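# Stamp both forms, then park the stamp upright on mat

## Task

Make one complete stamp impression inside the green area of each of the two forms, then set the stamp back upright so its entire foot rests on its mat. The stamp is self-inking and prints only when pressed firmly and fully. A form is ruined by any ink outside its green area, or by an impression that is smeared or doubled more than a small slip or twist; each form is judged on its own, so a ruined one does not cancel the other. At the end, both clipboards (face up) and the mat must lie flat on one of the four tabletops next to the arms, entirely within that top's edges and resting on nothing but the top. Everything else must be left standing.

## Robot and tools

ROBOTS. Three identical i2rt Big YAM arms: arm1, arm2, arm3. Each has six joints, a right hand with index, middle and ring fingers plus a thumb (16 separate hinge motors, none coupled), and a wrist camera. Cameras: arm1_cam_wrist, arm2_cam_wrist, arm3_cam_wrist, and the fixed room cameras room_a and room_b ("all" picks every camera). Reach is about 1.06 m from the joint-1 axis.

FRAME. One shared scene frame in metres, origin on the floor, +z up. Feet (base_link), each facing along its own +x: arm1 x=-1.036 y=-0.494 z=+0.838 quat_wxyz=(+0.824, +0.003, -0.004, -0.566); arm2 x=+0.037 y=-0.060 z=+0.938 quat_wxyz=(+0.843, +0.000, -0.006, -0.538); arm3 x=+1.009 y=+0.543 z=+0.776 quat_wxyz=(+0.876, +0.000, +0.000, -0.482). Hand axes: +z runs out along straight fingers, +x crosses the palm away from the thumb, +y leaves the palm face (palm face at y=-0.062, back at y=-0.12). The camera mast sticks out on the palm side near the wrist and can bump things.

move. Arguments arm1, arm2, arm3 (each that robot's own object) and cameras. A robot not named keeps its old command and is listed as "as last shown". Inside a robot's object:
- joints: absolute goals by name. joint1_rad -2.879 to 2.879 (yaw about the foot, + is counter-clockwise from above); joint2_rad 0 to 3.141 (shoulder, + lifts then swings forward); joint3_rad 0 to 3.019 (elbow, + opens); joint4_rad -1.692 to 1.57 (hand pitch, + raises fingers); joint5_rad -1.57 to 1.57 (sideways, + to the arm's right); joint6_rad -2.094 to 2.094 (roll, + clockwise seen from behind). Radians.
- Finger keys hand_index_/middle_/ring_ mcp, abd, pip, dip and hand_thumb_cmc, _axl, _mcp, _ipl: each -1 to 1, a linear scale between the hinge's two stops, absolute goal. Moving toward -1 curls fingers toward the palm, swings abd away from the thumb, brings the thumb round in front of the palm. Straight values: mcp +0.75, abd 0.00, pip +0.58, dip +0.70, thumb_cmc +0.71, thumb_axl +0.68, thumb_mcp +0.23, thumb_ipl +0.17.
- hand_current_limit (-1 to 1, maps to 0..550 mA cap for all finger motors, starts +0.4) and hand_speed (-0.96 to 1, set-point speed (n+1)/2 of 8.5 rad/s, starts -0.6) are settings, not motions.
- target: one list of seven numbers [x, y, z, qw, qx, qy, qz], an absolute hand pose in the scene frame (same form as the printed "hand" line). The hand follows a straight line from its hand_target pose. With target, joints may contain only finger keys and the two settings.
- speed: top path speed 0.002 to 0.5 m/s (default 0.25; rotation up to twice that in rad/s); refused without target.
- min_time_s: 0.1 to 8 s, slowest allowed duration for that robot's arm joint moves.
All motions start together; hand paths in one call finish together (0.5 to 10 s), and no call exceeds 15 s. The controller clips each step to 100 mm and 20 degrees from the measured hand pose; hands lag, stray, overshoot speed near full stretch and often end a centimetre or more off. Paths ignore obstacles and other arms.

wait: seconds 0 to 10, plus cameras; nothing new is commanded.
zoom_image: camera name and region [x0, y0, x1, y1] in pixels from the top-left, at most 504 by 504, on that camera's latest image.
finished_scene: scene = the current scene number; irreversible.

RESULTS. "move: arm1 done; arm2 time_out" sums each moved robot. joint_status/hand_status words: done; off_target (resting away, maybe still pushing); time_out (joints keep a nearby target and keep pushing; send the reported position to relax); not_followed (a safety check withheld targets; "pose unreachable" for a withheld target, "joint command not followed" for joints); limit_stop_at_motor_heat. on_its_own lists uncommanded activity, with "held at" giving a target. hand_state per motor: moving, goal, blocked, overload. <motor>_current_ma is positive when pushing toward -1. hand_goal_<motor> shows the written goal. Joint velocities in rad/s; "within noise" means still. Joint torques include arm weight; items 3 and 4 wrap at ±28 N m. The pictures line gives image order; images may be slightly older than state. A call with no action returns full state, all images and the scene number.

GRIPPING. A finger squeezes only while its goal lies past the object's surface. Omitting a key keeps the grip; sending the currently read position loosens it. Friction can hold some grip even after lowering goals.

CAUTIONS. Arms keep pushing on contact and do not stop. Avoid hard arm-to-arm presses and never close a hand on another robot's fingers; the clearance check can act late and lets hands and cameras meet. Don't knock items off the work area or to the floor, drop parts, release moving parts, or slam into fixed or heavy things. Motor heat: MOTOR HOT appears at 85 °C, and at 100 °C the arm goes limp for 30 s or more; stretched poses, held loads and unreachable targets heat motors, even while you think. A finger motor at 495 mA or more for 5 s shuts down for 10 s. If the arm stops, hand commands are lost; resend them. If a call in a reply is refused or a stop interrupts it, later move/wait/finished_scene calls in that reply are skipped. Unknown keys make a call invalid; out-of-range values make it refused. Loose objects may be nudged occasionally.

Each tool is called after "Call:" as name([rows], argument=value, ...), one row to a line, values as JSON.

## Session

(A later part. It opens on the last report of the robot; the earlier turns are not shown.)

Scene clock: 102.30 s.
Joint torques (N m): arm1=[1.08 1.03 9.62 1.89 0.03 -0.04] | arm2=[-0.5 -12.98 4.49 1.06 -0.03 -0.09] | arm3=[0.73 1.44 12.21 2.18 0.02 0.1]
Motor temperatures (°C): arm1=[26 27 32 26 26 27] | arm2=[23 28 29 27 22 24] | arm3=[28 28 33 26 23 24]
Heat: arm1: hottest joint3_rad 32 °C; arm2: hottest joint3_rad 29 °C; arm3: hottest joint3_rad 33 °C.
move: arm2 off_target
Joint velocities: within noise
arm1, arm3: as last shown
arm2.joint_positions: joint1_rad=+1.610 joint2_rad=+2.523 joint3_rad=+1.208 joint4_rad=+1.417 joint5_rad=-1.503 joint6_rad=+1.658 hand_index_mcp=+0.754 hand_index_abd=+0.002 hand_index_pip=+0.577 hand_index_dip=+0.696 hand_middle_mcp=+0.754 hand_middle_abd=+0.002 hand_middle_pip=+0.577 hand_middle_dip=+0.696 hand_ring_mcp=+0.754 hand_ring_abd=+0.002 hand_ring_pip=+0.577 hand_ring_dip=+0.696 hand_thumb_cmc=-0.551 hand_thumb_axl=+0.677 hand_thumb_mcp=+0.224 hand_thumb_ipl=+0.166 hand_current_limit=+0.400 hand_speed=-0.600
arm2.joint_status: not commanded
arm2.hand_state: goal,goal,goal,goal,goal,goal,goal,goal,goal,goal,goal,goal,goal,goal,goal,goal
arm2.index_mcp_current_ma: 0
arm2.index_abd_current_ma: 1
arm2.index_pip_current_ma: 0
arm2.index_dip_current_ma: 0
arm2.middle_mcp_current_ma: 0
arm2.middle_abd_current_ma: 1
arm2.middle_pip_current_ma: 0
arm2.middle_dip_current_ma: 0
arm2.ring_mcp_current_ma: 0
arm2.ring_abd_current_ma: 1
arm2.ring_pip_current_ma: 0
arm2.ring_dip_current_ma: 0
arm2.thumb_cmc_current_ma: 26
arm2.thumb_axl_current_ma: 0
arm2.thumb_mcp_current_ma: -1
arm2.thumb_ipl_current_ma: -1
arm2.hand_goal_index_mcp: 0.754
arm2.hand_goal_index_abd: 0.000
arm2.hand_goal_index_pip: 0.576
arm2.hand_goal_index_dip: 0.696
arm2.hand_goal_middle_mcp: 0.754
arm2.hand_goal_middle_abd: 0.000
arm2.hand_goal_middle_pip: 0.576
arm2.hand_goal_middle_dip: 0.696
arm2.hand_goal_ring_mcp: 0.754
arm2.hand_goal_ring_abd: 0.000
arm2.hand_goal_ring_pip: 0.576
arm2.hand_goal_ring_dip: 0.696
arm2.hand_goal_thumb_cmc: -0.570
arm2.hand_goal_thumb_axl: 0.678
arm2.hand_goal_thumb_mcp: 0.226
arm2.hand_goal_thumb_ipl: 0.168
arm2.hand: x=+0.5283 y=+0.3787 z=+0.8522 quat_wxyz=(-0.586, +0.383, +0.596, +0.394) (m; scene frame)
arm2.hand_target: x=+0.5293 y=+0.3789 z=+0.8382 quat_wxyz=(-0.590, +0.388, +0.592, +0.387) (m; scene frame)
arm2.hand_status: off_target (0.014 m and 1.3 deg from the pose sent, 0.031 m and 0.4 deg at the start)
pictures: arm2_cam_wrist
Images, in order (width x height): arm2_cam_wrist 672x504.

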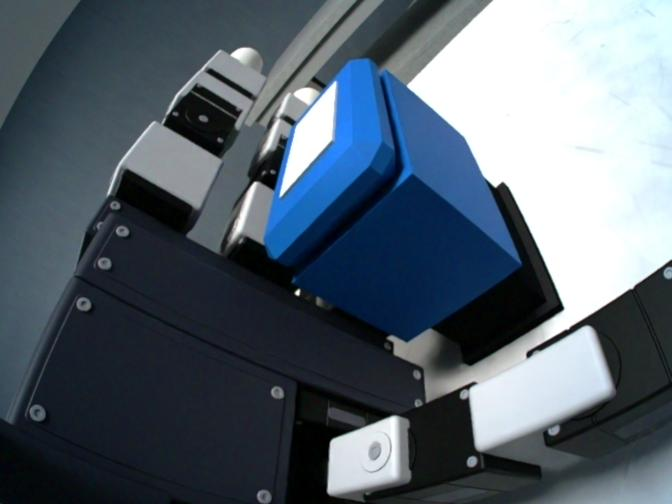

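Call:
move(arm2={"joints": {"hand_speed": -0.85, "hand_thumb_mcp": -0.39, "hand_thumb_ipl": -0.42}}, cameras=["arm2_cam_wrist", "room_a", "room_b"])

Call:
zoom_image(camera="arm2_cam_wrist", region=[220, 20, 672, 504])

Scene clock: 105.03 s.
Joint torques (N m): arm1=[1.08 1.03 9.63 1.89 0.03 -0.04] | arm2=[-0.56 -13.04 4.44 1.05 -0.02 -0.08] | arm3=[1.14 1.67 12.34 2.19 0.04 0.09]
Motor temperatures (°C): arm1=[26 27 32 26 26 27] | arm2=[23 28 29 27 22 24] | arm3=[28 28 33 26 23 24]
Heat: arm1: hottest joint3_rad 32 °C; arm2: hottest joint3_rad 29 °C; arm3: hottest joint3_rad 33 °C.
move: arm2 off_target
Joint velocities: within noise
arm1, arm3: as last shown
arm2.joint_positions: joint1_rad=+1.610 joint2_rad=+2.523 joint3_rad=+1.208 joint4_rad=+1.417 joint5_rad=-1.503 joint6_rad=+1.662 hand_index_mcp=+0.749 hand_index_abd=+0.002 hand_index_pip=+0.577 hand_index_dip=+0.696 hand_middle_mcp=+0.754 hand_middle_abd=+0.002 hand_middle_pip=+0.577 hand_middle_dip=+0.696 hand_ring_mcp=+0.754 hand_ring_abd=+0.002 hand_ring_pip=+0.577 hand_ring_dip=+0.696 hand_thumb_cmc=-0.561 hand_thumb_axl=+0.679 hand_thumb_mcp=-0.259 hand_thumb_ipl=-0.315 hand_current_limit=+0.400 hand_speed=-0.850
arm2.joint_status: hand_thumb_mcp off_target (ended at -0.259, target -0.390); hand_thumb_ipl off_target (ended at -0.315, target -0.420); the others done
arm2.hand_state: goal,goal,goal,goal,goal,goal,goal,goal,goal,goal,goal,goal,goal,goal,blocked,blocked
arm2.index_mcp_current_ma: -4
arm2.index_abd_current_ma: 1
arm2.index_pip_current_ma: 0
arm2.index_dip_current_ma: 0
arm2.middle_mcp_current_ma: 0
arm2.middle_abd_current_ma: 1
arm2.middle_pip_current_ma: 0
arm2.middle_dip_current_ma: 0
arm2.ring_mcp_current_ma: 0
arm2.ring_abd_current_ma: 1
arm2.ring_pip_current_ma: 0
arm2.ring_dip_current_ma: 0
arm2.thumb_cmc_current_ma: 9
arm2.thumb_axl_current_ma: 1
arm2.thumb_mcp_current_ma: 385
arm2.thumb_ipl_current_ma: 385
arm2.hand_goal_index_mcp: 0.754
arm2.hand_goal_index_abd: 0.000
arm2.hand_goal_index_pip: 0.576
arm2.hand_goal_index_dip: 0.696
arm2.hand_goal_middle_mcp: 0.754
arm2.hand_goal_middle_abd: 0.000
arm2.hand_goal_middle_pip: 0.576
arm2.hand_goal_middle_dip: 0.696
arm2.hand_goal_ring_mcp: 0.754
arm2.hand_goal_ring_abd: 0.000
arm2.hand_goal_ring_pip: 0.576
arm2.hand_goal_ring_dip: 0.696
arm2.hand_goal_thumb_cmc: -0.570
arm2.hand_goal_thumb_axl: 0.678
arm2.hand_goal_thumb_mcp: -0.390
arm2.hand_goal_thumb_ipl: -0.420
arm2.hand: x=+0.5282 y=+0.3787 z=+0.8518 quat_wxyz=(-0.587, +0.384, +0.595, +0.393) (m; scene frame)
arm2.hand_target: x=+0.5294 y=+0.3789 z=+0.8383 quat_wxyz=(-0.590, +0.389, +0.592, +0.387) (m; scene frame)
arm2.hand_status: not commanded
pictures: arm2_cam_wrist, room_a, room_b
Images, in order (width x height): arm2_cam_wrist 672x504, room_a 672x504, room_b 672x504.

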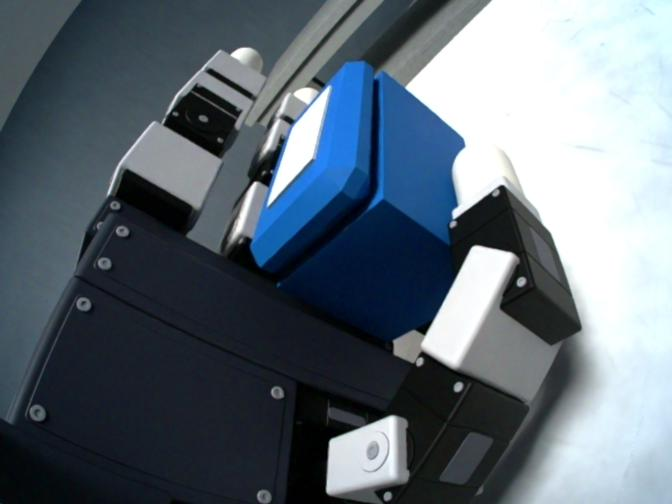

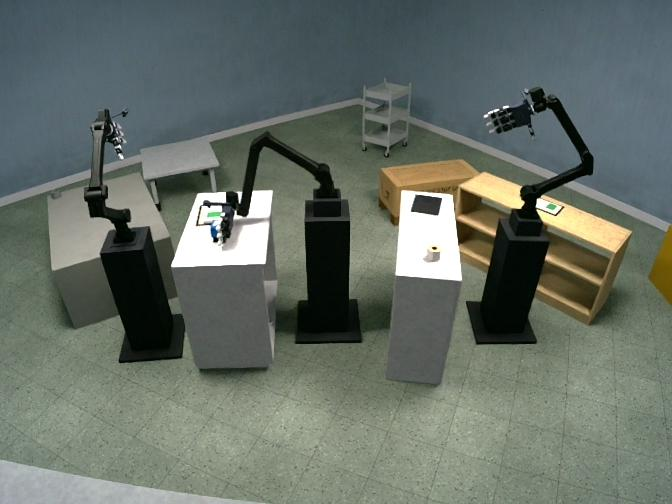

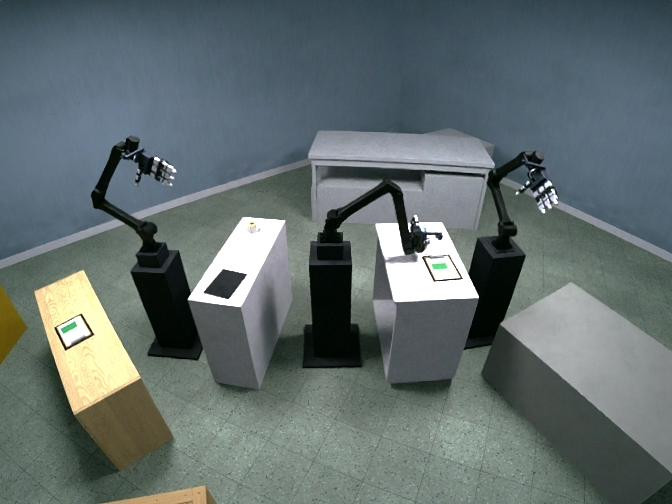

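Scaled by 1.041 from the camera's 672x504 image, which has a finer 960x720 frame.

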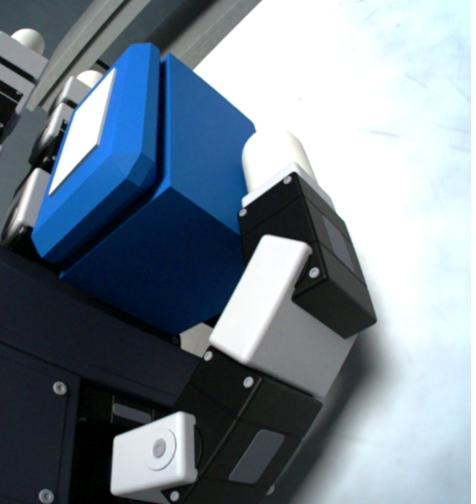

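Call:
move(arm2={"target": [0.525, 0.376, 0.955, 0.5913, -0.3877, -0.5913, -0.3877], "speed": 0.1}, cameras=["arm2_cam_wrist", "room_a", "room_b"])

Scene clock: 108.97 s.
Joint torques (N m): arm1=[1.08 1.03 9.63 1.91 0.03 -0.04] | arm2=[-0.85 -16.44 3.4 0.8 0.08 -0.16] | arm3=[0.91 1.61 12.3 2.09 0.04 0.09]
Motor temperatures (°C): arm1=[26 27 32 26 26 27] | arm2=[23 29 29 27 22 24] | arm3=[28 28 33 26 22 24]
Heat: arm1: hottest joint3_rad 32 °C; arm2: hottest joint2_rad 29 °C; arm3: hottest joint3_rad 33 °C.
move: arm2 off_target
Joint velocities: within noise
arm1.joint_positions: joint1_rad=+1.491 joint2_rad=+0.596 joint3_rad=+1.412 joint4_rad=-1.322 joint5_rad=+0.085 joint6_rad=+1.563 hand_index_mcp=+0.755 hand_index_abd=+0.001 hand_index_pip=+0.577 hand_index_dip=+0.696 hand_middle_mcp=+0.755 hand_middle_abd=+0.001 hand_middle_pip=+0.577 hand_middle_dip=+0.696 hand_ring_mcp=+0.755 hand_ring_abd=+0.001 hand_ring_pip=+0.577 hand_ring_dip=+0.696 hand_thumb_cmc=+0.716 hand_thumb_axl=+0.677 hand_thumb_mcp=+0.226 hand_thumb_ipl=+0.168 hand_current_limit=+0.400 hand_speed=-0.600
arm1.joint_status: not commanded
arm1.hand_state: goal,goal,goal,goal,goal,goal,goal,goal,goal,goal,goal,goal,goal,goal,goal,goal
arm1.index_mcp_current_ma: 1
arm1.index_abd_current_ma: 1
arm1.index_pip_current_ma: 1
arm1.index_dip_current_ma: 0
arm1.middle_mcp_current_ma: 1
arm1.middle_abd_current_ma: 1
arm1.middle_pip_current_ma: 1
arm1.middle_dip_current_ma: 0
arm1.ring_mcp_current_ma: 1
arm1.ring_abd_current_ma: 1
arm1.ring_pip_current_ma: 1
arm1.ring_dip_current_ma: 0
arm1.thumb_cmc_current_ma: 2
arm1.thumb_axl_current_ma: -1
arm1.thumb_mcp_current_ma: 0
arm1.thumb_ipl_current_ma: 0
arm1.hand_goal_index_mcp: 0.754
arm1.hand_goal_index_abd: 0.000
arm1.hand_goal_index_pip: 0.576
arm1.hand_goal_index_dip: 0.696
arm1.hand_goal_middle_mcp: 0.754
arm1.hand_goal_middle_abd: 0.000
arm1.hand_goal_middle_pip: 0.576
arm1.hand_goal_middle_dip: 0.696
arm1.hand_goal_ring_mcp: 0.754
arm1.hand_goal_ring_abd: 0.000
arm1.hand_goal_ring_pip: 0.576
arm1.hand_goal_ring_dip: 0.696
arm1.hand_goal_thumb_cmc: 0.714
arm1.hand_goal_thumb_axl: 0.678
arm1.hand_goal_thumb_mcp: 0.226
arm1.hand_goal_thumb_ipl: 0.168
arm1.hand: x=-0.8141 y=-0.5320 z=+1.3829 quat_wxyz=(-0.034, +0.852, +0.105, +0.512) (m; scene frame)
arm1.hand_target: x=-0.8162 y=-0.5304 z=+1.3947 quat_wxyz=(-0.041, +0.844, +0.104, +0.524) (m; scene frame)
arm1.hand_status: not commanded
arm2.joint_positions: joint1_rad=+1.610 joint2_rad=+2.296 joint3_rad=+1.098 joint4_rad=+1.360 joint5_rad=-1.507 joint6_rad=+1.752 hand_index_mcp=+0.749 hand_index_abd=+0.002 hand_index_pip=+0.577 hand_index_dip=+0.696 hand_middle_mcp=+0.754 hand_middle_abd=+0.002 hand_middle_pip=+0.577 hand_middle_dip=+0.696 hand_ring_mcp=+0.754 hand_ring_abd=+0.002 hand_ring_pip=+0.577 hand_ring_dip=+0.696 hand_thumb_cmc=-0.562 hand_thumb_axl=+0.687 hand_thumb_mcp=-0.259 hand_thumb_ipl=-0.318 hand_current_limit=+0.400 hand_speed=-0.850
arm2.joint_status: not commanded
arm2.hand_state: goal,goal,goal,goal,goal,goal,goal,goal,goal,goal,goal,goal,goal,goal,blocked,blocked
arm2.index_mcp_current_ma: -4
arm2.index_abd_current_ma: 1
arm2.index_pip_current_ma: 0
arm2.index_dip_current_ma: 0
arm2.middle_mcp_current_ma: 0
arm2.middle_abd_current_ma: 1
arm2.middle_pip_current_ma: 0
arm2.middle_dip_current_ma: 0
arm2.ring_mcp_current_ma: 0
arm2.ring_abd_current_ma: 1
arm2.ring_pip_current_ma: 0
arm2.ring_dip_current_ma: 0
arm2.thumb_cmc_current_ma: 7
arm2.thumb_axl_current_ma: 11
arm2.thumb_mcp_current_ma: 385
arm2.thumb_ipl_current_ma: 385
arm2.hand_goal_index_mcp: 0.754
arm2.hand_goal_index_abd: 0.000
arm2.hand_goal_index_pip: 0.576
arm2.hand_goal_index_dip: 0.696
arm2.hand_goal_middle_mcp: 0.754
arm2.hand_goal_middle_abd: 0.000
arm2.hand_goal_middle_pip: 0.576
arm2.hand_goal_middle_dip: 0.696
arm2.hand_goal_ring_mcp: 0.754
arm2.hand_goal_ring_abd: 0.000
arm2.hand_goal_ring_pip: 0.576
arm2.hand_goal_ring_dip: 0.696
arm2.hand_goal_thumb_cmc: -0.570
arm2.hand_goal_thumb_axl: 0.678
arm2.hand_goal_thumb_mcp: -0.390
arm2.hand_goal_thumb_ipl: -0.420
arm2.hand: x=+0.5221 y=+0.3773 z=+0.9420 quat_wxyz=(-0.594, +0.391, +0.589, +0.384) (m; scene frame)
arm2.hand_target: x=+0.5250 y=+0.3760 z=+0.9548 quat_wxyz=(-0.592, +0.387, +0.591, +0.388) (m; scene frame)
arm2.hand_status: off_target (0.013 m and 0.7 deg from the pose sent, 0.103 m and 1.0 deg at the start)
arm3: as last shown
pictures: arm2_cam_wrist, room_a, room_b
Images, in order (width x height): arm2_cam_wrist 672x504, room_a 672x504, room_b 672x504.

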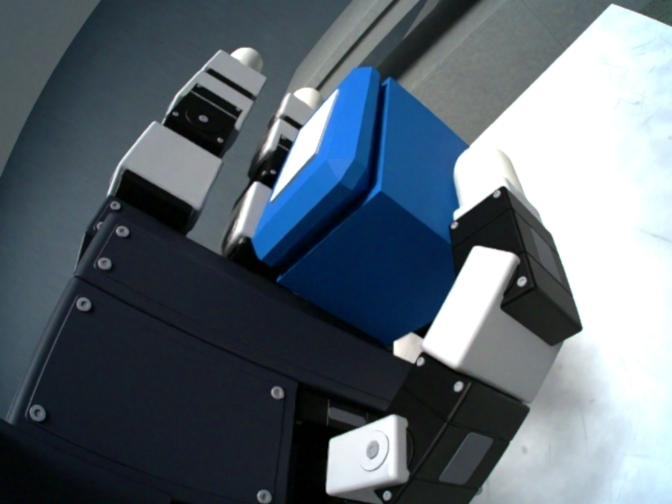

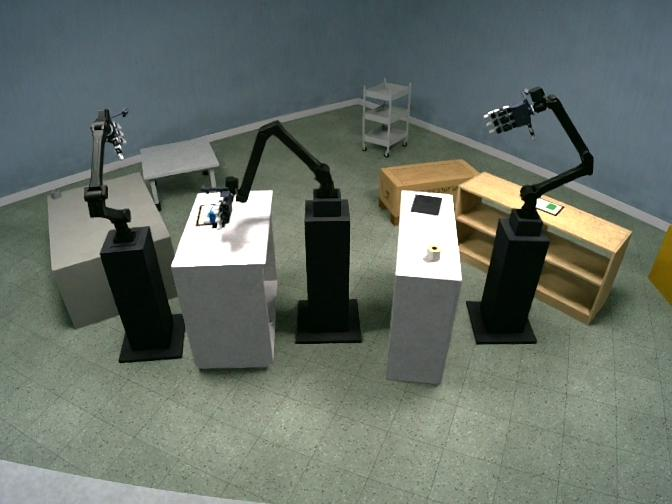

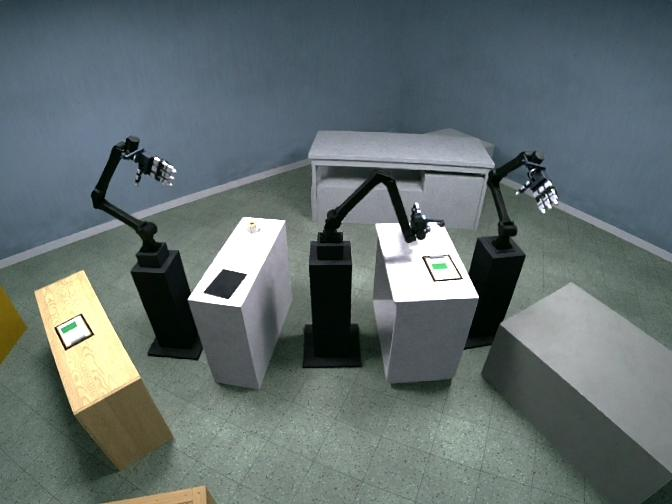

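Call:
move(arm2={"target": [0.66, 0.16, 1.03, 0.1711, -0.6861, -0.1711, -0.6861], "speed": 0.2}, cameras=["arm2_cam_wrist", "room_a", "room_b"])

Call:
zoom_image(camera="arm2_cam_wrist", region=[220, 0, 672, 504])

Scene clock: 113.70 s.
Joint torques (N m): arm1=[1.03 0.97 9.62 1.91 0.03 -0.04] | arm2=[0.91 -14.8 7.6 1.91 0.15 -0.4] | arm3=[1.26 1.67 12.25 2.06 0.05 0.07]
Motor temperatures (°C): arm1=[26 27 32 26 26 27] | arm2=[23 29 29 27 22 24] | arm3=[28 27 33 26 22 24]
Heat: arm1: hottest joint3_rad 32 °C; arm2: hottest joint2_rad 29 °C; arm3: hottest joint3_rad 33 °C.
move: arm2 off_target
Joint velocities: within noise
arm1, arm3: as last shown
arm2.joint_positions: joint1_rad=+1.582 joint2_rad=+1.995 joint3_rad=+0.830 joint4_rad=+1.094 joint5_rad=-0.031 joint6_rad=+1.602 hand_index_mcp=+0.748 hand_index_abd=+0.002 hand_index_pip=+0.577 hand_index_dip=+0.696 hand_middle_mcp=+0.754 hand_middle_abd=+0.002 hand_middle_pip=+0.577 hand_middle_dip=+0.696 hand_ring_mcp=+0.754 hand_ring_abd=+0.002 hand_ring_pip=+0.577 hand_ring_dip=+0.696 hand_thumb_cmc=-0.562 hand_thumb_axl=+0.687 hand_thumb_mcp=-0.259 hand_thumb_ipl=-0.318 hand_current_limit=+0.400 hand_speed=-0.850
arm2.joint_status: not commanded
arm2.hand_state: goal,goal,goal,goal,goal,goal,goal,goal,goal,goal,goal,goal,goal,goal,blocked,blocked
arm2.index_mcp_current_ma: -5
arm2.index_abd_current_ma: 1
arm2.index_pip_current_ma: 0
arm2.index_dip_current_ma: 0
arm2.middle_mcp_current_ma: 0
arm2.middle_abd_current_ma: 1
arm2.middle_pip_current_ma: 0
arm2.middle_dip_current_ma: 0
arm2.ring_mcp_current_ma: 0
arm2.ring_abd_current_ma: 1
arm2.ring_pip_current_ma: 0
arm2.ring_dip_current_ma: 0
arm2.thumb_cmc_current_ma: 7
arm2.thumb_axl_current_ma: 11
arm2.thumb_mcp_current_ma: 385
arm2.thumb_ipl_current_ma: 385
arm2.hand_goal_index_mcp: 0.754
arm2.hand_goal_index_abd: 0.000
arm2.hand_goal_index_pip: 0.576
arm2.hand_goal_index_dip: 0.696
arm2.hand_goal_middle_mcp: 0.754
arm2.hand_goal_middle_abd: 0.000
arm2.hand_goal_middle_pip: 0.576
arm2.hand_goal_middle_dip: 0.696
arm2.hand_goal_ring_mcp: 0.754
arm2.hand_goal_ring_abd: 0.000
arm2.hand_goal_ring_pip: 0.576
arm2.hand_goal_ring_dip: 0.696
arm2.hand_goal_thumb_cmc: -0.570
arm2.hand_goal_thumb_axl: 0.678
arm2.hand_goal_thumb_mcp: -0.390
arm2.hand_goal_thumb_ipl: -0.420
arm2.hand: x=+0.6465 y=+0.1436 z=+0.9958 quat_wxyz=(-0.169, +0.711, +0.164, +0.662) (m; scene frame)
arm2.hand_target: x=+0.6583 y=+0.1594 z=+1.0304 quat_wxyz=(-0.171, +0.686, +0.171, +0.686) (m; scene frame)
arm2.hand_status: off_target (0.040 m and 4.0 deg from the pose sent, 0.272 m and 85.6 deg at the start)
pictures: arm2_cam_wrist, room_a, room_b
Images, in order (width x height): arm2_cam_wrist 672x504, room_a 672x504, room_b 672x504.

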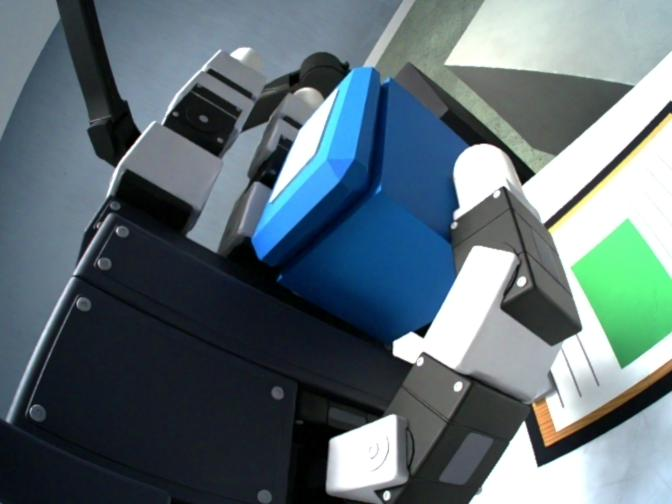

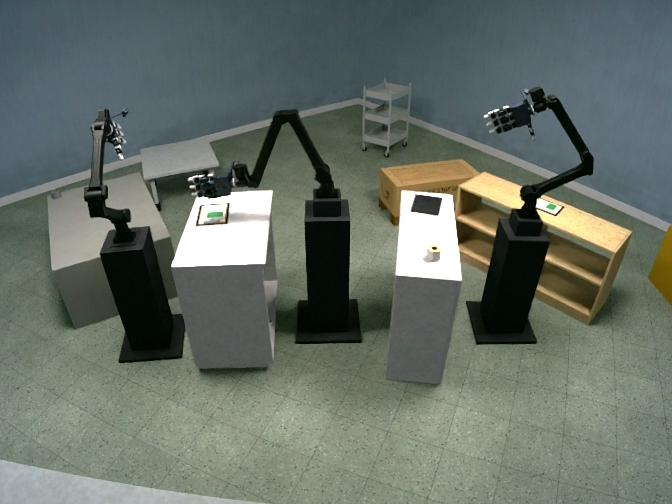

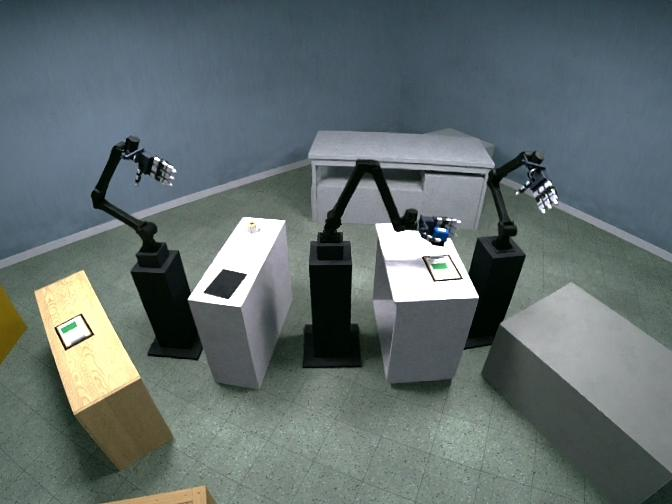

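Scaled by 1.000.

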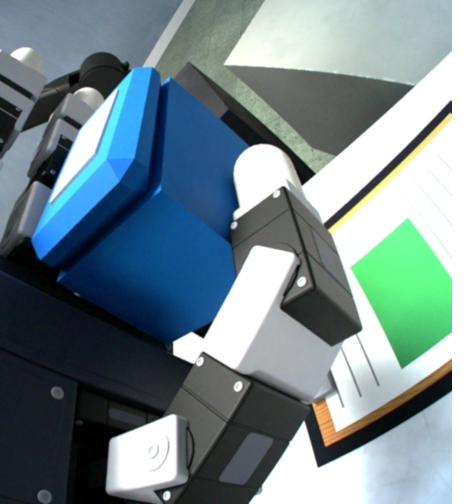

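Call:
move(arm2={"target": [0.69, 0.152, 0.91, 0.1862, -0.6711, -0.1798, -0.6949], "speed": 0.12}, cameras=["arm2_cam_wrist", "room_a", "room_b"])

Call:
zoom_image(camera="room_a", region=[150, 150, 290, 270])

Call:
zoom_image(camera="room_b", region=[370, 160, 500, 300])

Scene clock: 117.83 s.
Joint torques (N m): arm1=[1.08 1.03 9.62 1.89 0.03 -0.04] | arm2=[-1.61 -13.39 5.68 2.92 -0.16 -0.37] | arm3=[1.14 1.44 12.37 2.11 0.03 0.06]
Motor temperatures (°C): arm1=[26 27 32 26 26 27] | arm2=[23 29 29 27 22 24] | arm3=[28 27 34 26 22 24]
Heat: arm1: hottest joint3_rad 32 °C; arm2: hottest joint2_rad 29 °C; arm3: hottest joint3_rad 34 °C.
move: arm2 off_target
Joint velocities: within noise
arm1: as last shown
arm2.joint_positions: joint1_rad=+1.559 joint2_rad=+2.326 joint3_rad=+0.981 joint4_rad=+1.329 joint5_rad=-0.109 joint6_rad=+1.601 hand_index_mcp=+0.748 hand_index_abd=+0.002 hand_index_pip=+0.577 hand_index_dip=+0.696 hand_middle_mcp=+0.754 hand_middle_abd=+0.002 hand_middle_pip=+0.577 hand_middle_dip=+0.696 hand_ring_mcp=+0.754 hand_ring_abd=+0.002 hand_ring_pip=+0.577 hand_ring_dip=+0.696 hand_thumb_cmc=-0.562 hand_thumb_axl=+0.687 hand_thumb_mcp=-0.259 hand_thumb_ipl=-0.318 hand_current_limit=+0.400 hand_speed=-0.850
arm2.joint_status: not commanded
arm2.hand_state: goal,goal,goal,goal,goal,goal,goal,goal,goal,goal,goal,goal,goal,goal,blocked,blocked
arm2.index_mcp_current_ma: -5
arm2.index_abd_current_ma: 1
arm2.index_pip_current_ma: 0
arm2.index_dip_current_ma: 0
arm2.middle_mcp_current_ma: 0
arm2.middle_abd_current_ma: 1
arm2.middle_pip_current_ma: 0
arm2.middle_dip_current_ma: 0
arm2.ring_mcp_current_ma: 0
arm2.ring_abd_current_ma: 1
arm2.ring_pip_current_ma: 0
arm2.ring_dip_current_ma: 0
arm2.thumb_cmc_current_ma: 7
arm2.thumb_axl_current_ma: 11
arm2.thumb_mcp_current_ma: 385
arm2.thumb_ipl_current_ma: 385
arm2.hand_goal_index_mcp: 0.754
arm2.hand_goal_index_abd: 0.000
arm2.hand_goal_index_pip: 0.576
arm2.hand_goal_index_dip: 0.696
arm2.hand_goal_middle_mcp: 0.754
arm2.hand_goal_middle_abd: 0.000
arm2.hand_goal_middle_pip: 0.576
arm2.hand_goal_middle_dip: 0.696
arm2.hand_goal_ring_mcp: 0.754
arm2.hand_goal_ring_abd: 0.000
arm2.hand_goal_ring_pip: 0.576
arm2.hand_goal_ring_dip: 0.696
arm2.hand_goal_thumb_cmc: -0.570
arm2.hand_goal_thumb_axl: 0.678
arm2.hand_goal_thumb_mcp: -0.390
arm2.hand_goal_thumb_ipl: -0.420
arm2.hand: x=+0.6767 y=+0.1557 z=+0.9004 quat_wxyz=(-0.192, +0.688, +0.179, +0.677) (m; scene frame)
arm2.hand_target: x=+0.6893 y=+0.1516 z=+0.9102 quat_wxyz=(-0.186, +0.671, +0.180, +0.695) (m; scene frame)
arm2.hand_status: off_target (0.017 m and 2.9 deg from the pose sent, 0.096 m and 6.5 deg at the start)
arm3.joint_positions: joint1_rad=-0.017 joint2_rad=+0.604 joint3_rad=+1.299 joint4_rad=-1.193 joint5_rad=-0.002 joint6_rad=+1.285 hand_index_mcp=+0.755 hand_index_abd=+0.001 hand_index_pip=+0.577 hand_index_dip=+0.696 hand_middle_mcp=+0.755 hand_middle_abd=+0.001 hand_middle_pip=+0.577 hand_middle_dip=+0.696 hand_ring_mcp=+0.755 hand_ring_abd=+0.001 hand_ring_pip=+0.577 hand_ring_dip=+0.696 hand_thumb_cmc=+0.715 hand_thumb_axl=+0.677 hand_thumb_mcp=+0.226 hand_thumb_ipl=+0.168 hand_current_limit=+0.400 hand_speed=-0.600
arm3.joint_status: not commanded
arm3.hand_state: goal,goal,goal,goal,goal,goal,goal,goal,goal,goal,goal,goal,goal,goal,goal,goal
arm3.index_mcp_current_ma: 0
arm3.index_abd_current_ma: 0
arm3.index_pip_current_ma: 0
arm3.index_dip_current_ma: 0
arm3.middle_mcp_current_ma: 0
arm3.middle_abd_current_ma: 0
arm3.middle_pip_current_ma: 0
arm3.middle_dip_current_ma: 0
arm3.ring_mcp_current_ma: 0
arm3.ring_abd_current_ma: 0
arm3.ring_pip_current_ma: 0
arm3.ring_dip_current_ma: 0
arm3.thumb_cmc_current_ma: 0
arm3.thumb_axl_current_ma: 0
arm3.thumb_mcp_current_ma: 0
arm3.thumb_ipl_current_ma: 0
arm3.hand_goal_index_mcp: 0.754
arm3.hand_goal_index_abd: 0.000
arm3.hand_goal_index_pip: 0.576
arm3.hand_goal_index_dip: 0.696
arm3.hand_goal_middle_mcp: 0.754
arm3.hand_goal_middle_abd: 0.000
arm3.hand_goal_middle_pip: 0.576
arm3.hand_goal_middle_dip: 0.696
arm3.hand_goal_ring_mcp: 0.754
arm3.hand_goal_ring_abd: 0.000
arm3.hand_goal_ring_pip: 0.576
arm3.hand_goal_ring_dip: 0.696
arm3.hand_goal_thumb_cmc: 0.714
arm3.hand_goal_thumb_axl: 0.678
arm3.hand_goal_thumb_mcp: 0.226
arm3.hand_goal_thumb_ipl: 0.168
arm3.hand: x=+1.0695 y=+0.2746 z=+1.3056 quat_wxyz=(+0.310, +0.802, -0.309, +0.406) (m; scene frame)
arm3.hand_target: x=+1.0680 y=+0.2844 z=+1.3302 quat_wxyz=(+0.316, +0.791, -0.304, +0.427) (m; scene frame)
arm3.hand_status: not commanded
pictures: arm2_cam_wrist, room_a, room_b
Images, in order (width x height): arm2_cam_wrist 672x504, room_a 672x504, room_b 672x504.

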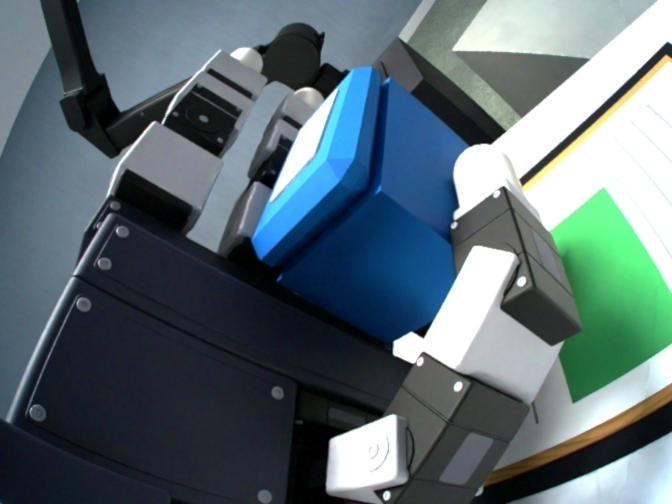

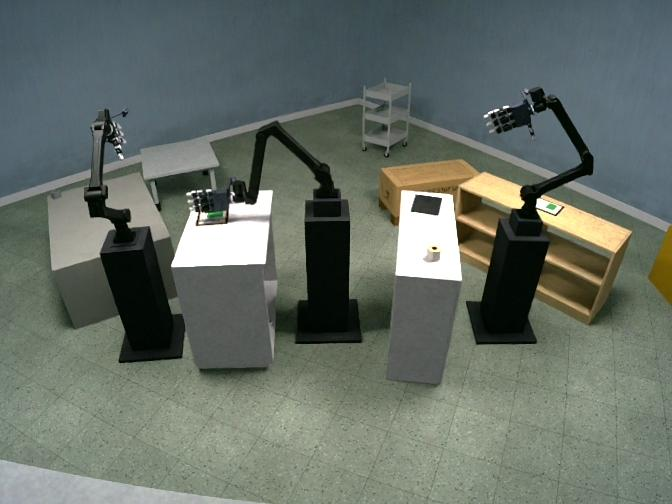

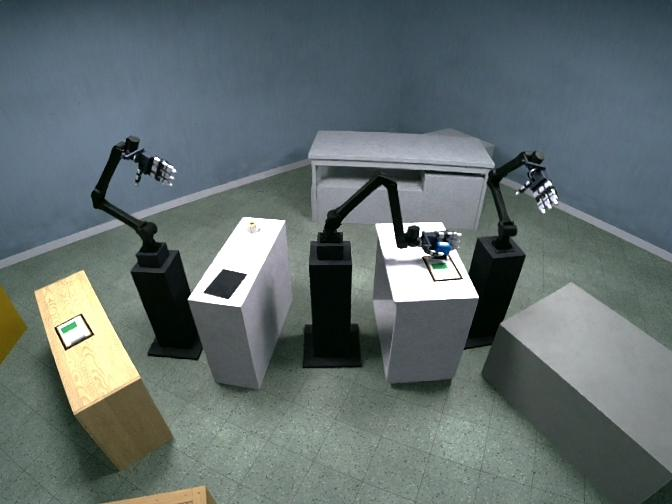

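Scaled by 3.600 from the camera's 672x504 image, which has a finer 960x720 frame.

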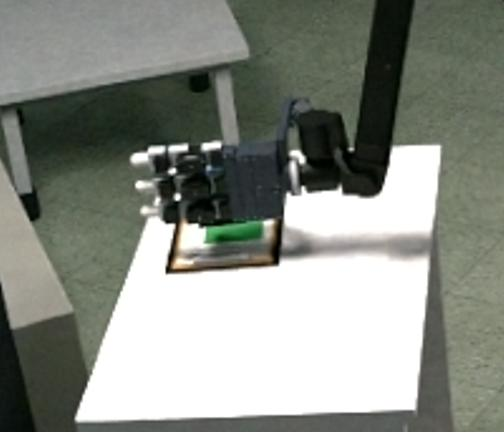

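Scaled by 3.600 from the camera's 672x504 image, which has a finer 960x720 frame.

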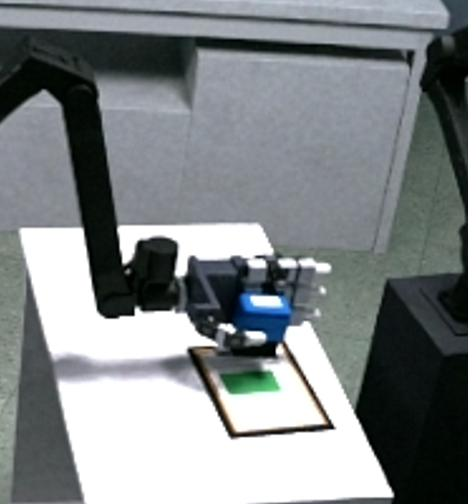

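Call:
move(arm2={"target": [0.695, 0.134, 0.888, 0.1655, -0.6632, -0.1996, -0.703], "speed": 0.08}, cameras=["arm2_cam_wrist", "room_a", "room_b"])

Call:
zoom_image(camera="room_b", region=[400, 200, 480, 300])

Scene clock: 121.60 s.
Joint torques (N m): arm1=[1.03 0.97 9.62 1.89 0.03 -0.04] | arm2=[-1.55 -13.57 5.18 2.93 -0.15 -0.39] | arm3=[0.97 1.38 12.44 2.07 0.04 0.11]
Motor temperatures (°C): arm1=[26 27 32 26 26 27] | arm2=[23 29 29 27 22 24] | arm3=[28 27 34 26 22 24]
Heat: arm1: hottest joint3_rad 32 °C; arm2: hottest joint2_rad 29 °C; arm3: hottest joint3_rad 34 °C.
move: arm2 off_target
Joint velocities: within noise
arm1, arm3: as last shown
arm2.joint_positions: joint1_rad=+1.523 joint2_rad=+2.403 joint3_rad=+1.010 joint4_rad=+1.387 joint5_rad=-0.143 joint6_rad=+1.546 hand_index_mcp=+0.748 hand_index_abd=+0.002 hand_index_pip=+0.577 hand_index_dip=+0.696 hand_middle_mcp=+0.754 hand_middle_abd=+0.002 hand_middle_pip=+0.577 hand_middle_dip=+0.696 hand_ring_mcp=+0.754 hand_ring_abd=+0.002 hand_ring_pip=+0.577 hand_ring_dip=+0.696 hand_thumb_cmc=-0.562 hand_thumb_axl=+0.687 hand_thumb_mcp=-0.259 hand_thumb_ipl=-0.318 hand_current_limit=+0.400 hand_speed=-0.850
arm2.joint_status: not commanded
arm2.hand_state: goal,goal,goal,goal,goal,goal,goal,goal,goal,goal,goal,goal,goal,goal,blocked,blocked
arm2.index_mcp_current_ma: -5
arm2.index_abd_current_ma: 1
arm2.index_pip_current_ma: 0
arm2.index_dip_current_ma: 0
arm2.middle_mcp_current_ma: 0
arm2.middle_abd_current_ma: 1
arm2.middle_pip_current_ma: 0
arm2.middle_dip_current_ma: 0
arm2.ring_mcp_current_ma: 0
arm2.ring_abd_current_ma: 1
arm2.ring_pip_current_ma: 0
arm2.ring_dip_current_ma: 0
arm2.thumb_cmc_current_ma: 7
arm2.thumb_axl_current_ma: 11
arm2.thumb_mcp_current_ma: 385
arm2.thumb_ipl_current_ma: 385
arm2.hand_goal_index_mcp: 0.754
arm2.hand_goal_index_abd: 0.000
arm2.hand_goal_index_pip: 0.576
arm2.hand_goal_index_dip: 0.696
arm2.hand_goal_middle_mcp: 0.754
arm2.hand_goal_middle_abd: 0.000
arm2.hand_goal_middle_pip: 0.576
arm2.hand_goal_middle_dip: 0.696
arm2.hand_goal_ring_mcp: 0.754
arm2.hand_goal_ring_abd: 0.000
arm2.hand_goal_ring_pip: 0.576
arm2.hand_goal_ring_dip: 0.696
arm2.hand_goal_thumb_cmc: -0.570
arm2.hand_goal_thumb_axl: 0.678
arm2.hand_goal_thumb_mcp: -0.390
arm2.hand_goal_thumb_ipl: -0.420
arm2.hand: x=+0.6838 y=+0.1377 z=+0.8797 quat_wxyz=(-0.174, +0.679, +0.197, +0.685) (m; scene frame)
arm2.hand_target: x=+0.6944 y=+0.1337 z=+0.8880 quat_wxyz=(-0.165, +0.663, +0.199, +0.702) (m; scene frame)
arm2.hand_status: off_target (0.014 m and 2.9 deg from the pose sent, 0.031 m and 5.7 deg at the start)
pictures: arm2_cam_wrist, room_a, room_b
Images, in order (width x height): arm2_cam_wrist 672x504, room_a 672x504, room_b 672x504.

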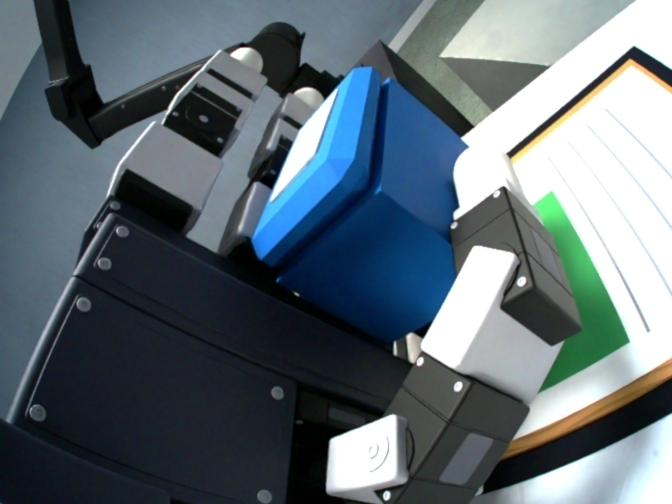

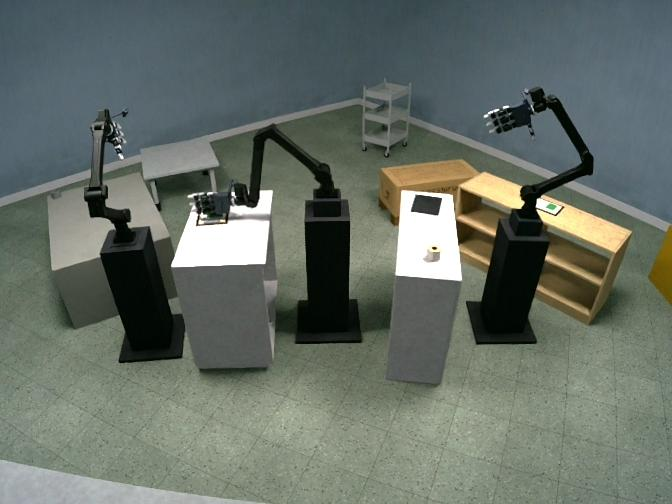

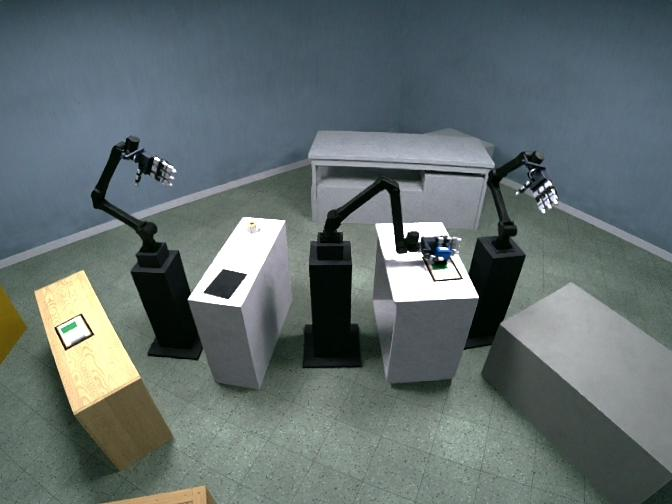

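Scaled by 5.040 from the camera's 672x504 image, which has a finer 960x720 frame.

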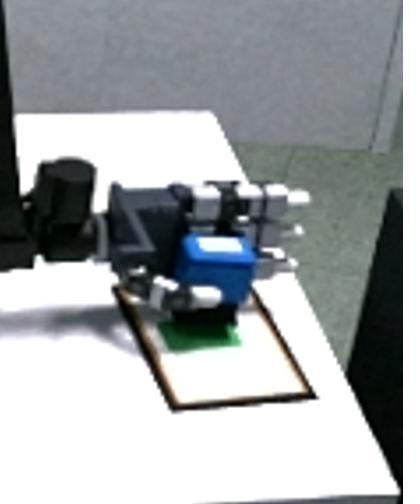

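Call:
move(arm2={"target": [0.691, 0.1264, 0.8755, 0.1655, -0.6632, -0.1996, -0.703], "speed": 0.05}, cameras=["arm2_cam_wrist", "room_b"])

Call:
zoom_image(camera="room_b", region=[400, 200, 480, 300])

Call:
zoom_image(camera="arm2_cam_wrist", region=[400, 100, 672, 504])

Scene clock: 124.90 s.
Joint torques (N m): arm1=[1.03 0.97 9.62 1.89 0.03 -0.04] | arm2=[-1.79 -13.33 4.79 2.95 -0.15 -0.4] | arm3=[1.14 1.55 12.25 1.98 0.04 0.06]
Motor temperatures (°C): arm1=[26 27 32 26 26 27] | arm2=[23 29 29 28 22 24] | arm3=[28 27 34 26 22 24]
Heat: arm1: hottest joint3_rad 32 °C; arm2: hottest joint2_rad 29 °C; arm3: hottest joint3_rad 34 °C.
move: arm2 off_target
Joint velocities: within noise
arm1, arm3: as last shown
arm2.joint_positions: joint1_rad=+1.516 joint2_rad=+2.432 joint3_rad=+1.010 joint4_rad=+1.419 joint5_rad=-0.154 joint6_rad=+1.546 hand_index_mcp=+0.748 hand_index_abd=+0.002 hand_index_pip=+0.577 hand_index_dip=+0.696 hand_middle_mcp=+0.754 hand_middle_abd=+0.002 hand_middle_pip=+0.577 hand_middle_dip=+0.696 hand_ring_mcp=+0.754 hand_ring_abd=+0.002 hand_ring_pip=+0.577 hand_ring_dip=+0.696 hand_thumb_cmc=-0.562 hand_thumb_axl=+0.687 hand_thumb_mcp=-0.259 hand_thumb_ipl=-0.318 hand_current_limit=+0.400 hand_speed=-0.850
arm2.joint_status: not commanded
arm2.hand_state: goal,goal,goal,goal,goal,goal,goal,goal,goal,goal,goal,goal,goal,goal,blocked,blocked
arm2.index_mcp_current_ma: -5
arm2.index_abd_current_ma: 1
arm2.index_pip_current_ma: 0
arm2.index_dip_current_ma: 0
arm2.middle_mcp_current_ma: 0
arm2.middle_abd_current_ma: 1
arm2.middle_pip_current_ma: 0
arm2.middle_dip_current_ma: 0
arm2.ring_mcp_current_ma: 0
arm2.ring_abd_current_ma: 1
arm2.ring_pip_current_ma: 0
arm2.ring_dip_current_ma: 0
arm2.thumb_cmc_current_ma: 7
arm2.thumb_axl_current_ma: 11
arm2.thumb_mcp_current_ma: 385
arm2.thumb_ipl_current_ma: 385
arm2.hand_goal_index_mcp: 0.754
arm2.hand_goal_index_abd: 0.000
arm2.hand_goal_index_pip: 0.576
arm2.hand_goal_index_dip: 0.696
arm2.hand_goal_middle_mcp: 0.754
arm2.hand_goal_middle_abd: 0.000
arm2.hand_goal_middle_pip: 0.576
arm2.hand_goal_middle_dip: 0.696
arm2.hand_goal_ring_mcp: 0.754
arm2.hand_goal_ring_abd: 0.000
arm2.hand_goal_ring_pip: 0.576
arm2.hand_goal_ring_dip: 0.696
arm2.hand_goal_thumb_cmc: -0.570
arm2.hand_goal_thumb_axl: 0.678
arm2.hand_goal_thumb_mcp: -0.390
arm2.hand_goal_thumb_ipl: -0.420
arm2.hand: x=+0.6805 y=+0.1332 z=+0.8694 quat_wxyz=(-0.175, +0.678, +0.198, +0.686) (m; scene frame)
arm2.hand_target: x=+0.6904 y=+0.1263 z=+0.8757 quat_wxyz=(-0.165, +0.663, +0.199, +0.702) (m; scene frame)
arm2.hand_status: off_target (0.014 m and 2.8 deg from the pose sent, 0.014 m and 2.9 deg at the start)
pictures: arm2_cam_wrist, room_b
Images, in order (width x height): arm2_cam_wrist 672x504, room_b 672x504.

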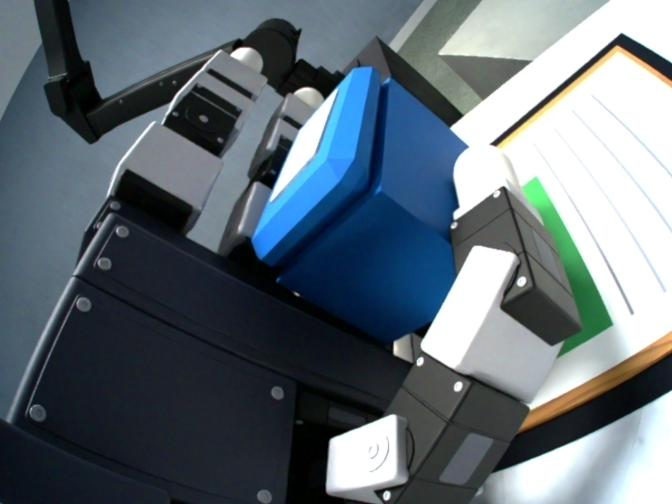

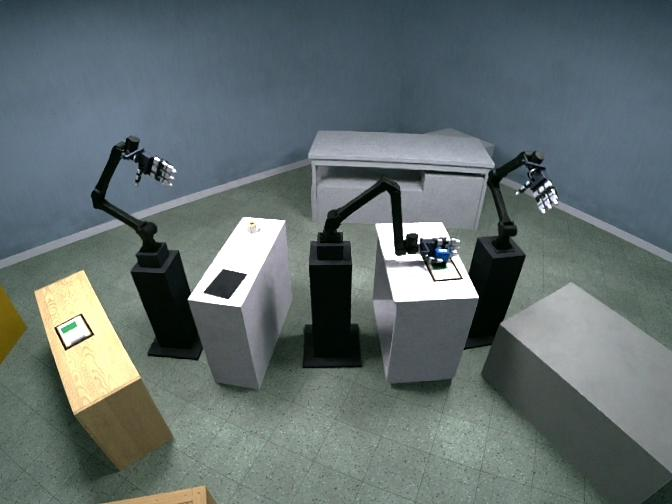

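Scaled by 5.040 from the camera's 672x504 image, which has a finer 960x720 frame.

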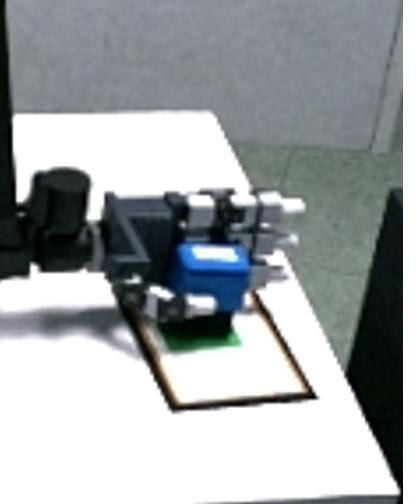

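Scaled by 1.248 from the camera's 672x504 image, which has a finer 960x720 frame.

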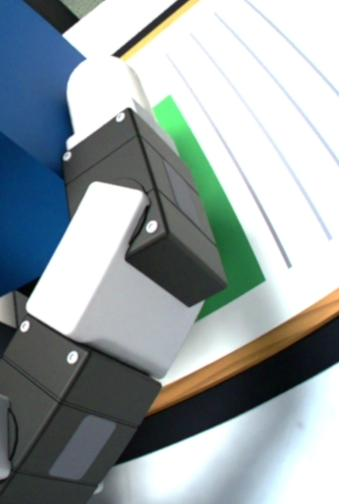

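Call:
move(arm2={"target": [0.6925, 0.1175, 0.8705, 0.1655, -0.6632, -0.1996, -0.703], "speed": 0.05}, cameras=["arm2_cam_wrist", "room_b"])

Call:
zoom_image(camera="room_b", region=[400, 200, 480, 300])

Call:
zoom_image(camera="arm2_cam_wrist", region=[400, 100, 672, 504])

Scene clock: 127.80 s.
Joint torques (N m): arm1=[1.08 1.03 9.62 1.91 0.03 -0.04] | arm2=[-1.67 -13.22 4.86 2.99 -0.15 -0.4] | arm3=[1.08 1.32 12.37 2.21 0.04 0.09]
Motor temperatures (°C): arm1=[26 27 32 26 26 27] | arm2=[23 29 29 28 22 24] | arm3=[28 27 34 26 22 24]
Heat: arm1: hottest joint3_rad 32 °C; arm2: hottest joint2_rad 29 °C; arm3: hottest joint3_rad 34 °C.
move: arm2 off_target
Joint velocities: within noise
arm1, arm3: as last shown
arm2.joint_positions: joint1_rad=+1.497 joint2_rad=+2.444 joint3_rad=+1.010 joint4_rad=+1.430 joint5_rad=-0.172 joint6_rad=+1.546 hand_index_mcp=+0.748 hand_index_abd=+0.002 hand_index_pip=+0.577 hand_index_dip=+0.696 hand_middle_mcp=+0.754 hand_middle_abd=+0.002 hand_middle_pip=+0.577 hand_middle_dip=+0.696 hand_ring_mcp=+0.754 hand_ring_abd=+0.002 hand_ring_pip=+0.577 hand_ring_dip=+0.696 hand_thumb_cmc=-0.562 hand_thumb_axl=+0.687 hand_thumb_mcp=-0.259 hand_thumb_ipl=-0.318 hand_current_limit=+0.400 hand_speed=-0.850
arm2.joint_status: not commanded
arm2.hand_state: goal,goal,goal,goal,goal,goal,goal,goal,goal,goal,goal,goal,goal,goal,blocked,blocked
arm2.index_mcp_current_ma: -5
arm2.index_abd_current_ma: 1
arm2.index_pip_current_ma: 0
arm2.index_dip_current_ma: 0
arm2.middle_mcp_current_ma: 0
arm2.middle_abd_current_ma: 1
arm2.middle_pip_current_ma: 0
arm2.middle_dip_current_ma: 0
arm2.ring_mcp_current_ma: 0
arm2.ring_abd_current_ma: 1
arm2.ring_pip_current_ma: 0
arm2.ring_dip_current_ma: 0
arm2.thumb_cmc_current_ma: 7
arm2.thumb_axl_current_ma: 11
arm2.thumb_mcp_current_ma: 385
arm2.thumb_ipl_current_ma: 385
arm2.hand_goal_index_mcp: 0.754
arm2.hand_goal_index_abd: 0.000
arm2.hand_goal_index_pip: 0.576
arm2.hand_goal_index_dip: 0.696
arm2.hand_goal_middle_mcp: 0.754
arm2.hand_goal_middle_abd: 0.000
arm2.hand_goal_middle_pip: 0.576
arm2.hand_goal_middle_dip: 0.696
arm2.hand_goal_ring_mcp: 0.754
arm2.hand_goal_ring_abd: 0.000
arm2.hand_goal_ring_pip: 0.576
arm2.hand_goal_ring_dip: 0.696
arm2.hand_goal_thumb_cmc: -0.570
arm2.hand_goal_thumb_axl: 0.678
arm2.hand_goal_thumb_mcp: -0.390
arm2.hand_goal_thumb_ipl: -0.420
arm2.hand: x=+0.6819 y=+0.1233 z=+0.8645 quat_wxyz=(-0.174, +0.678, +0.198, +0.686) (m; scene frame)
arm2.hand_target: x=+0.6919 y=+0.1173 z=+0.8706 quat_wxyz=(-0.165, +0.663, +0.199, +0.702) (m; scene frame)
arm2.hand_status: off_target (0.014 m and 2.8 deg from the pose sent, 0.020 m and 2.8 deg at the start)
pictures: arm2_cam_wrist, room_b
Images, in order (width x height): arm2_cam_wrist 672x504, room_b 672x504.

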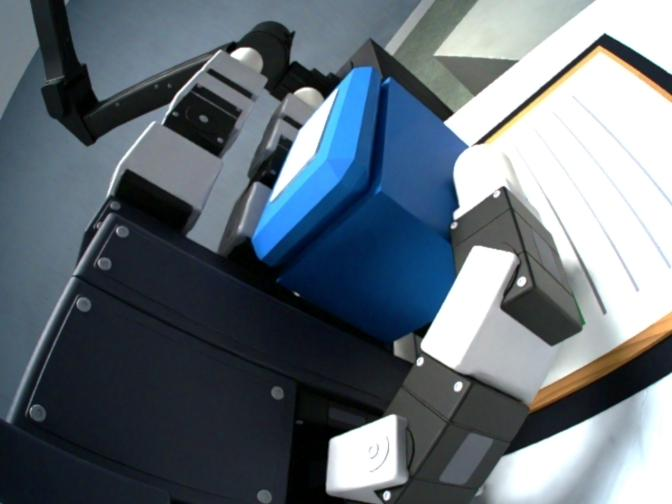

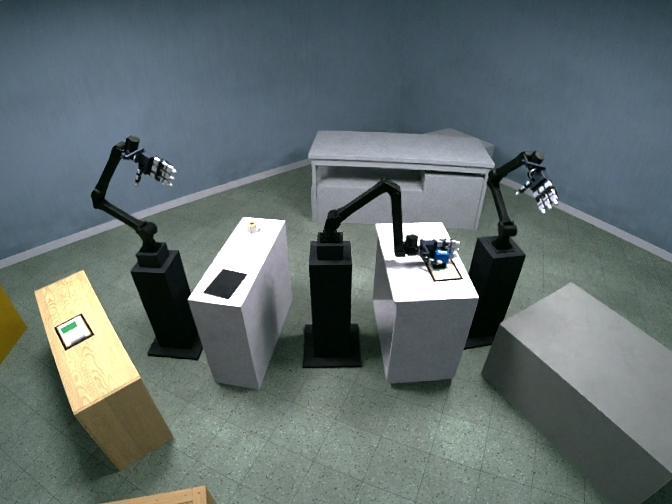

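Scaled by 5.040 from the camera's 672x504 image, which has a finer 960x720 frame.

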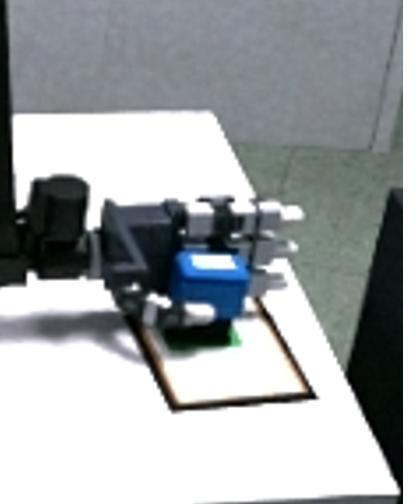

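Scaled by 1.248 from the camera's 672x504 image, which has a finer 960x720 frame.

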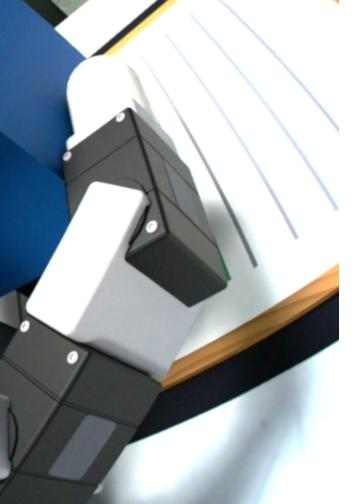

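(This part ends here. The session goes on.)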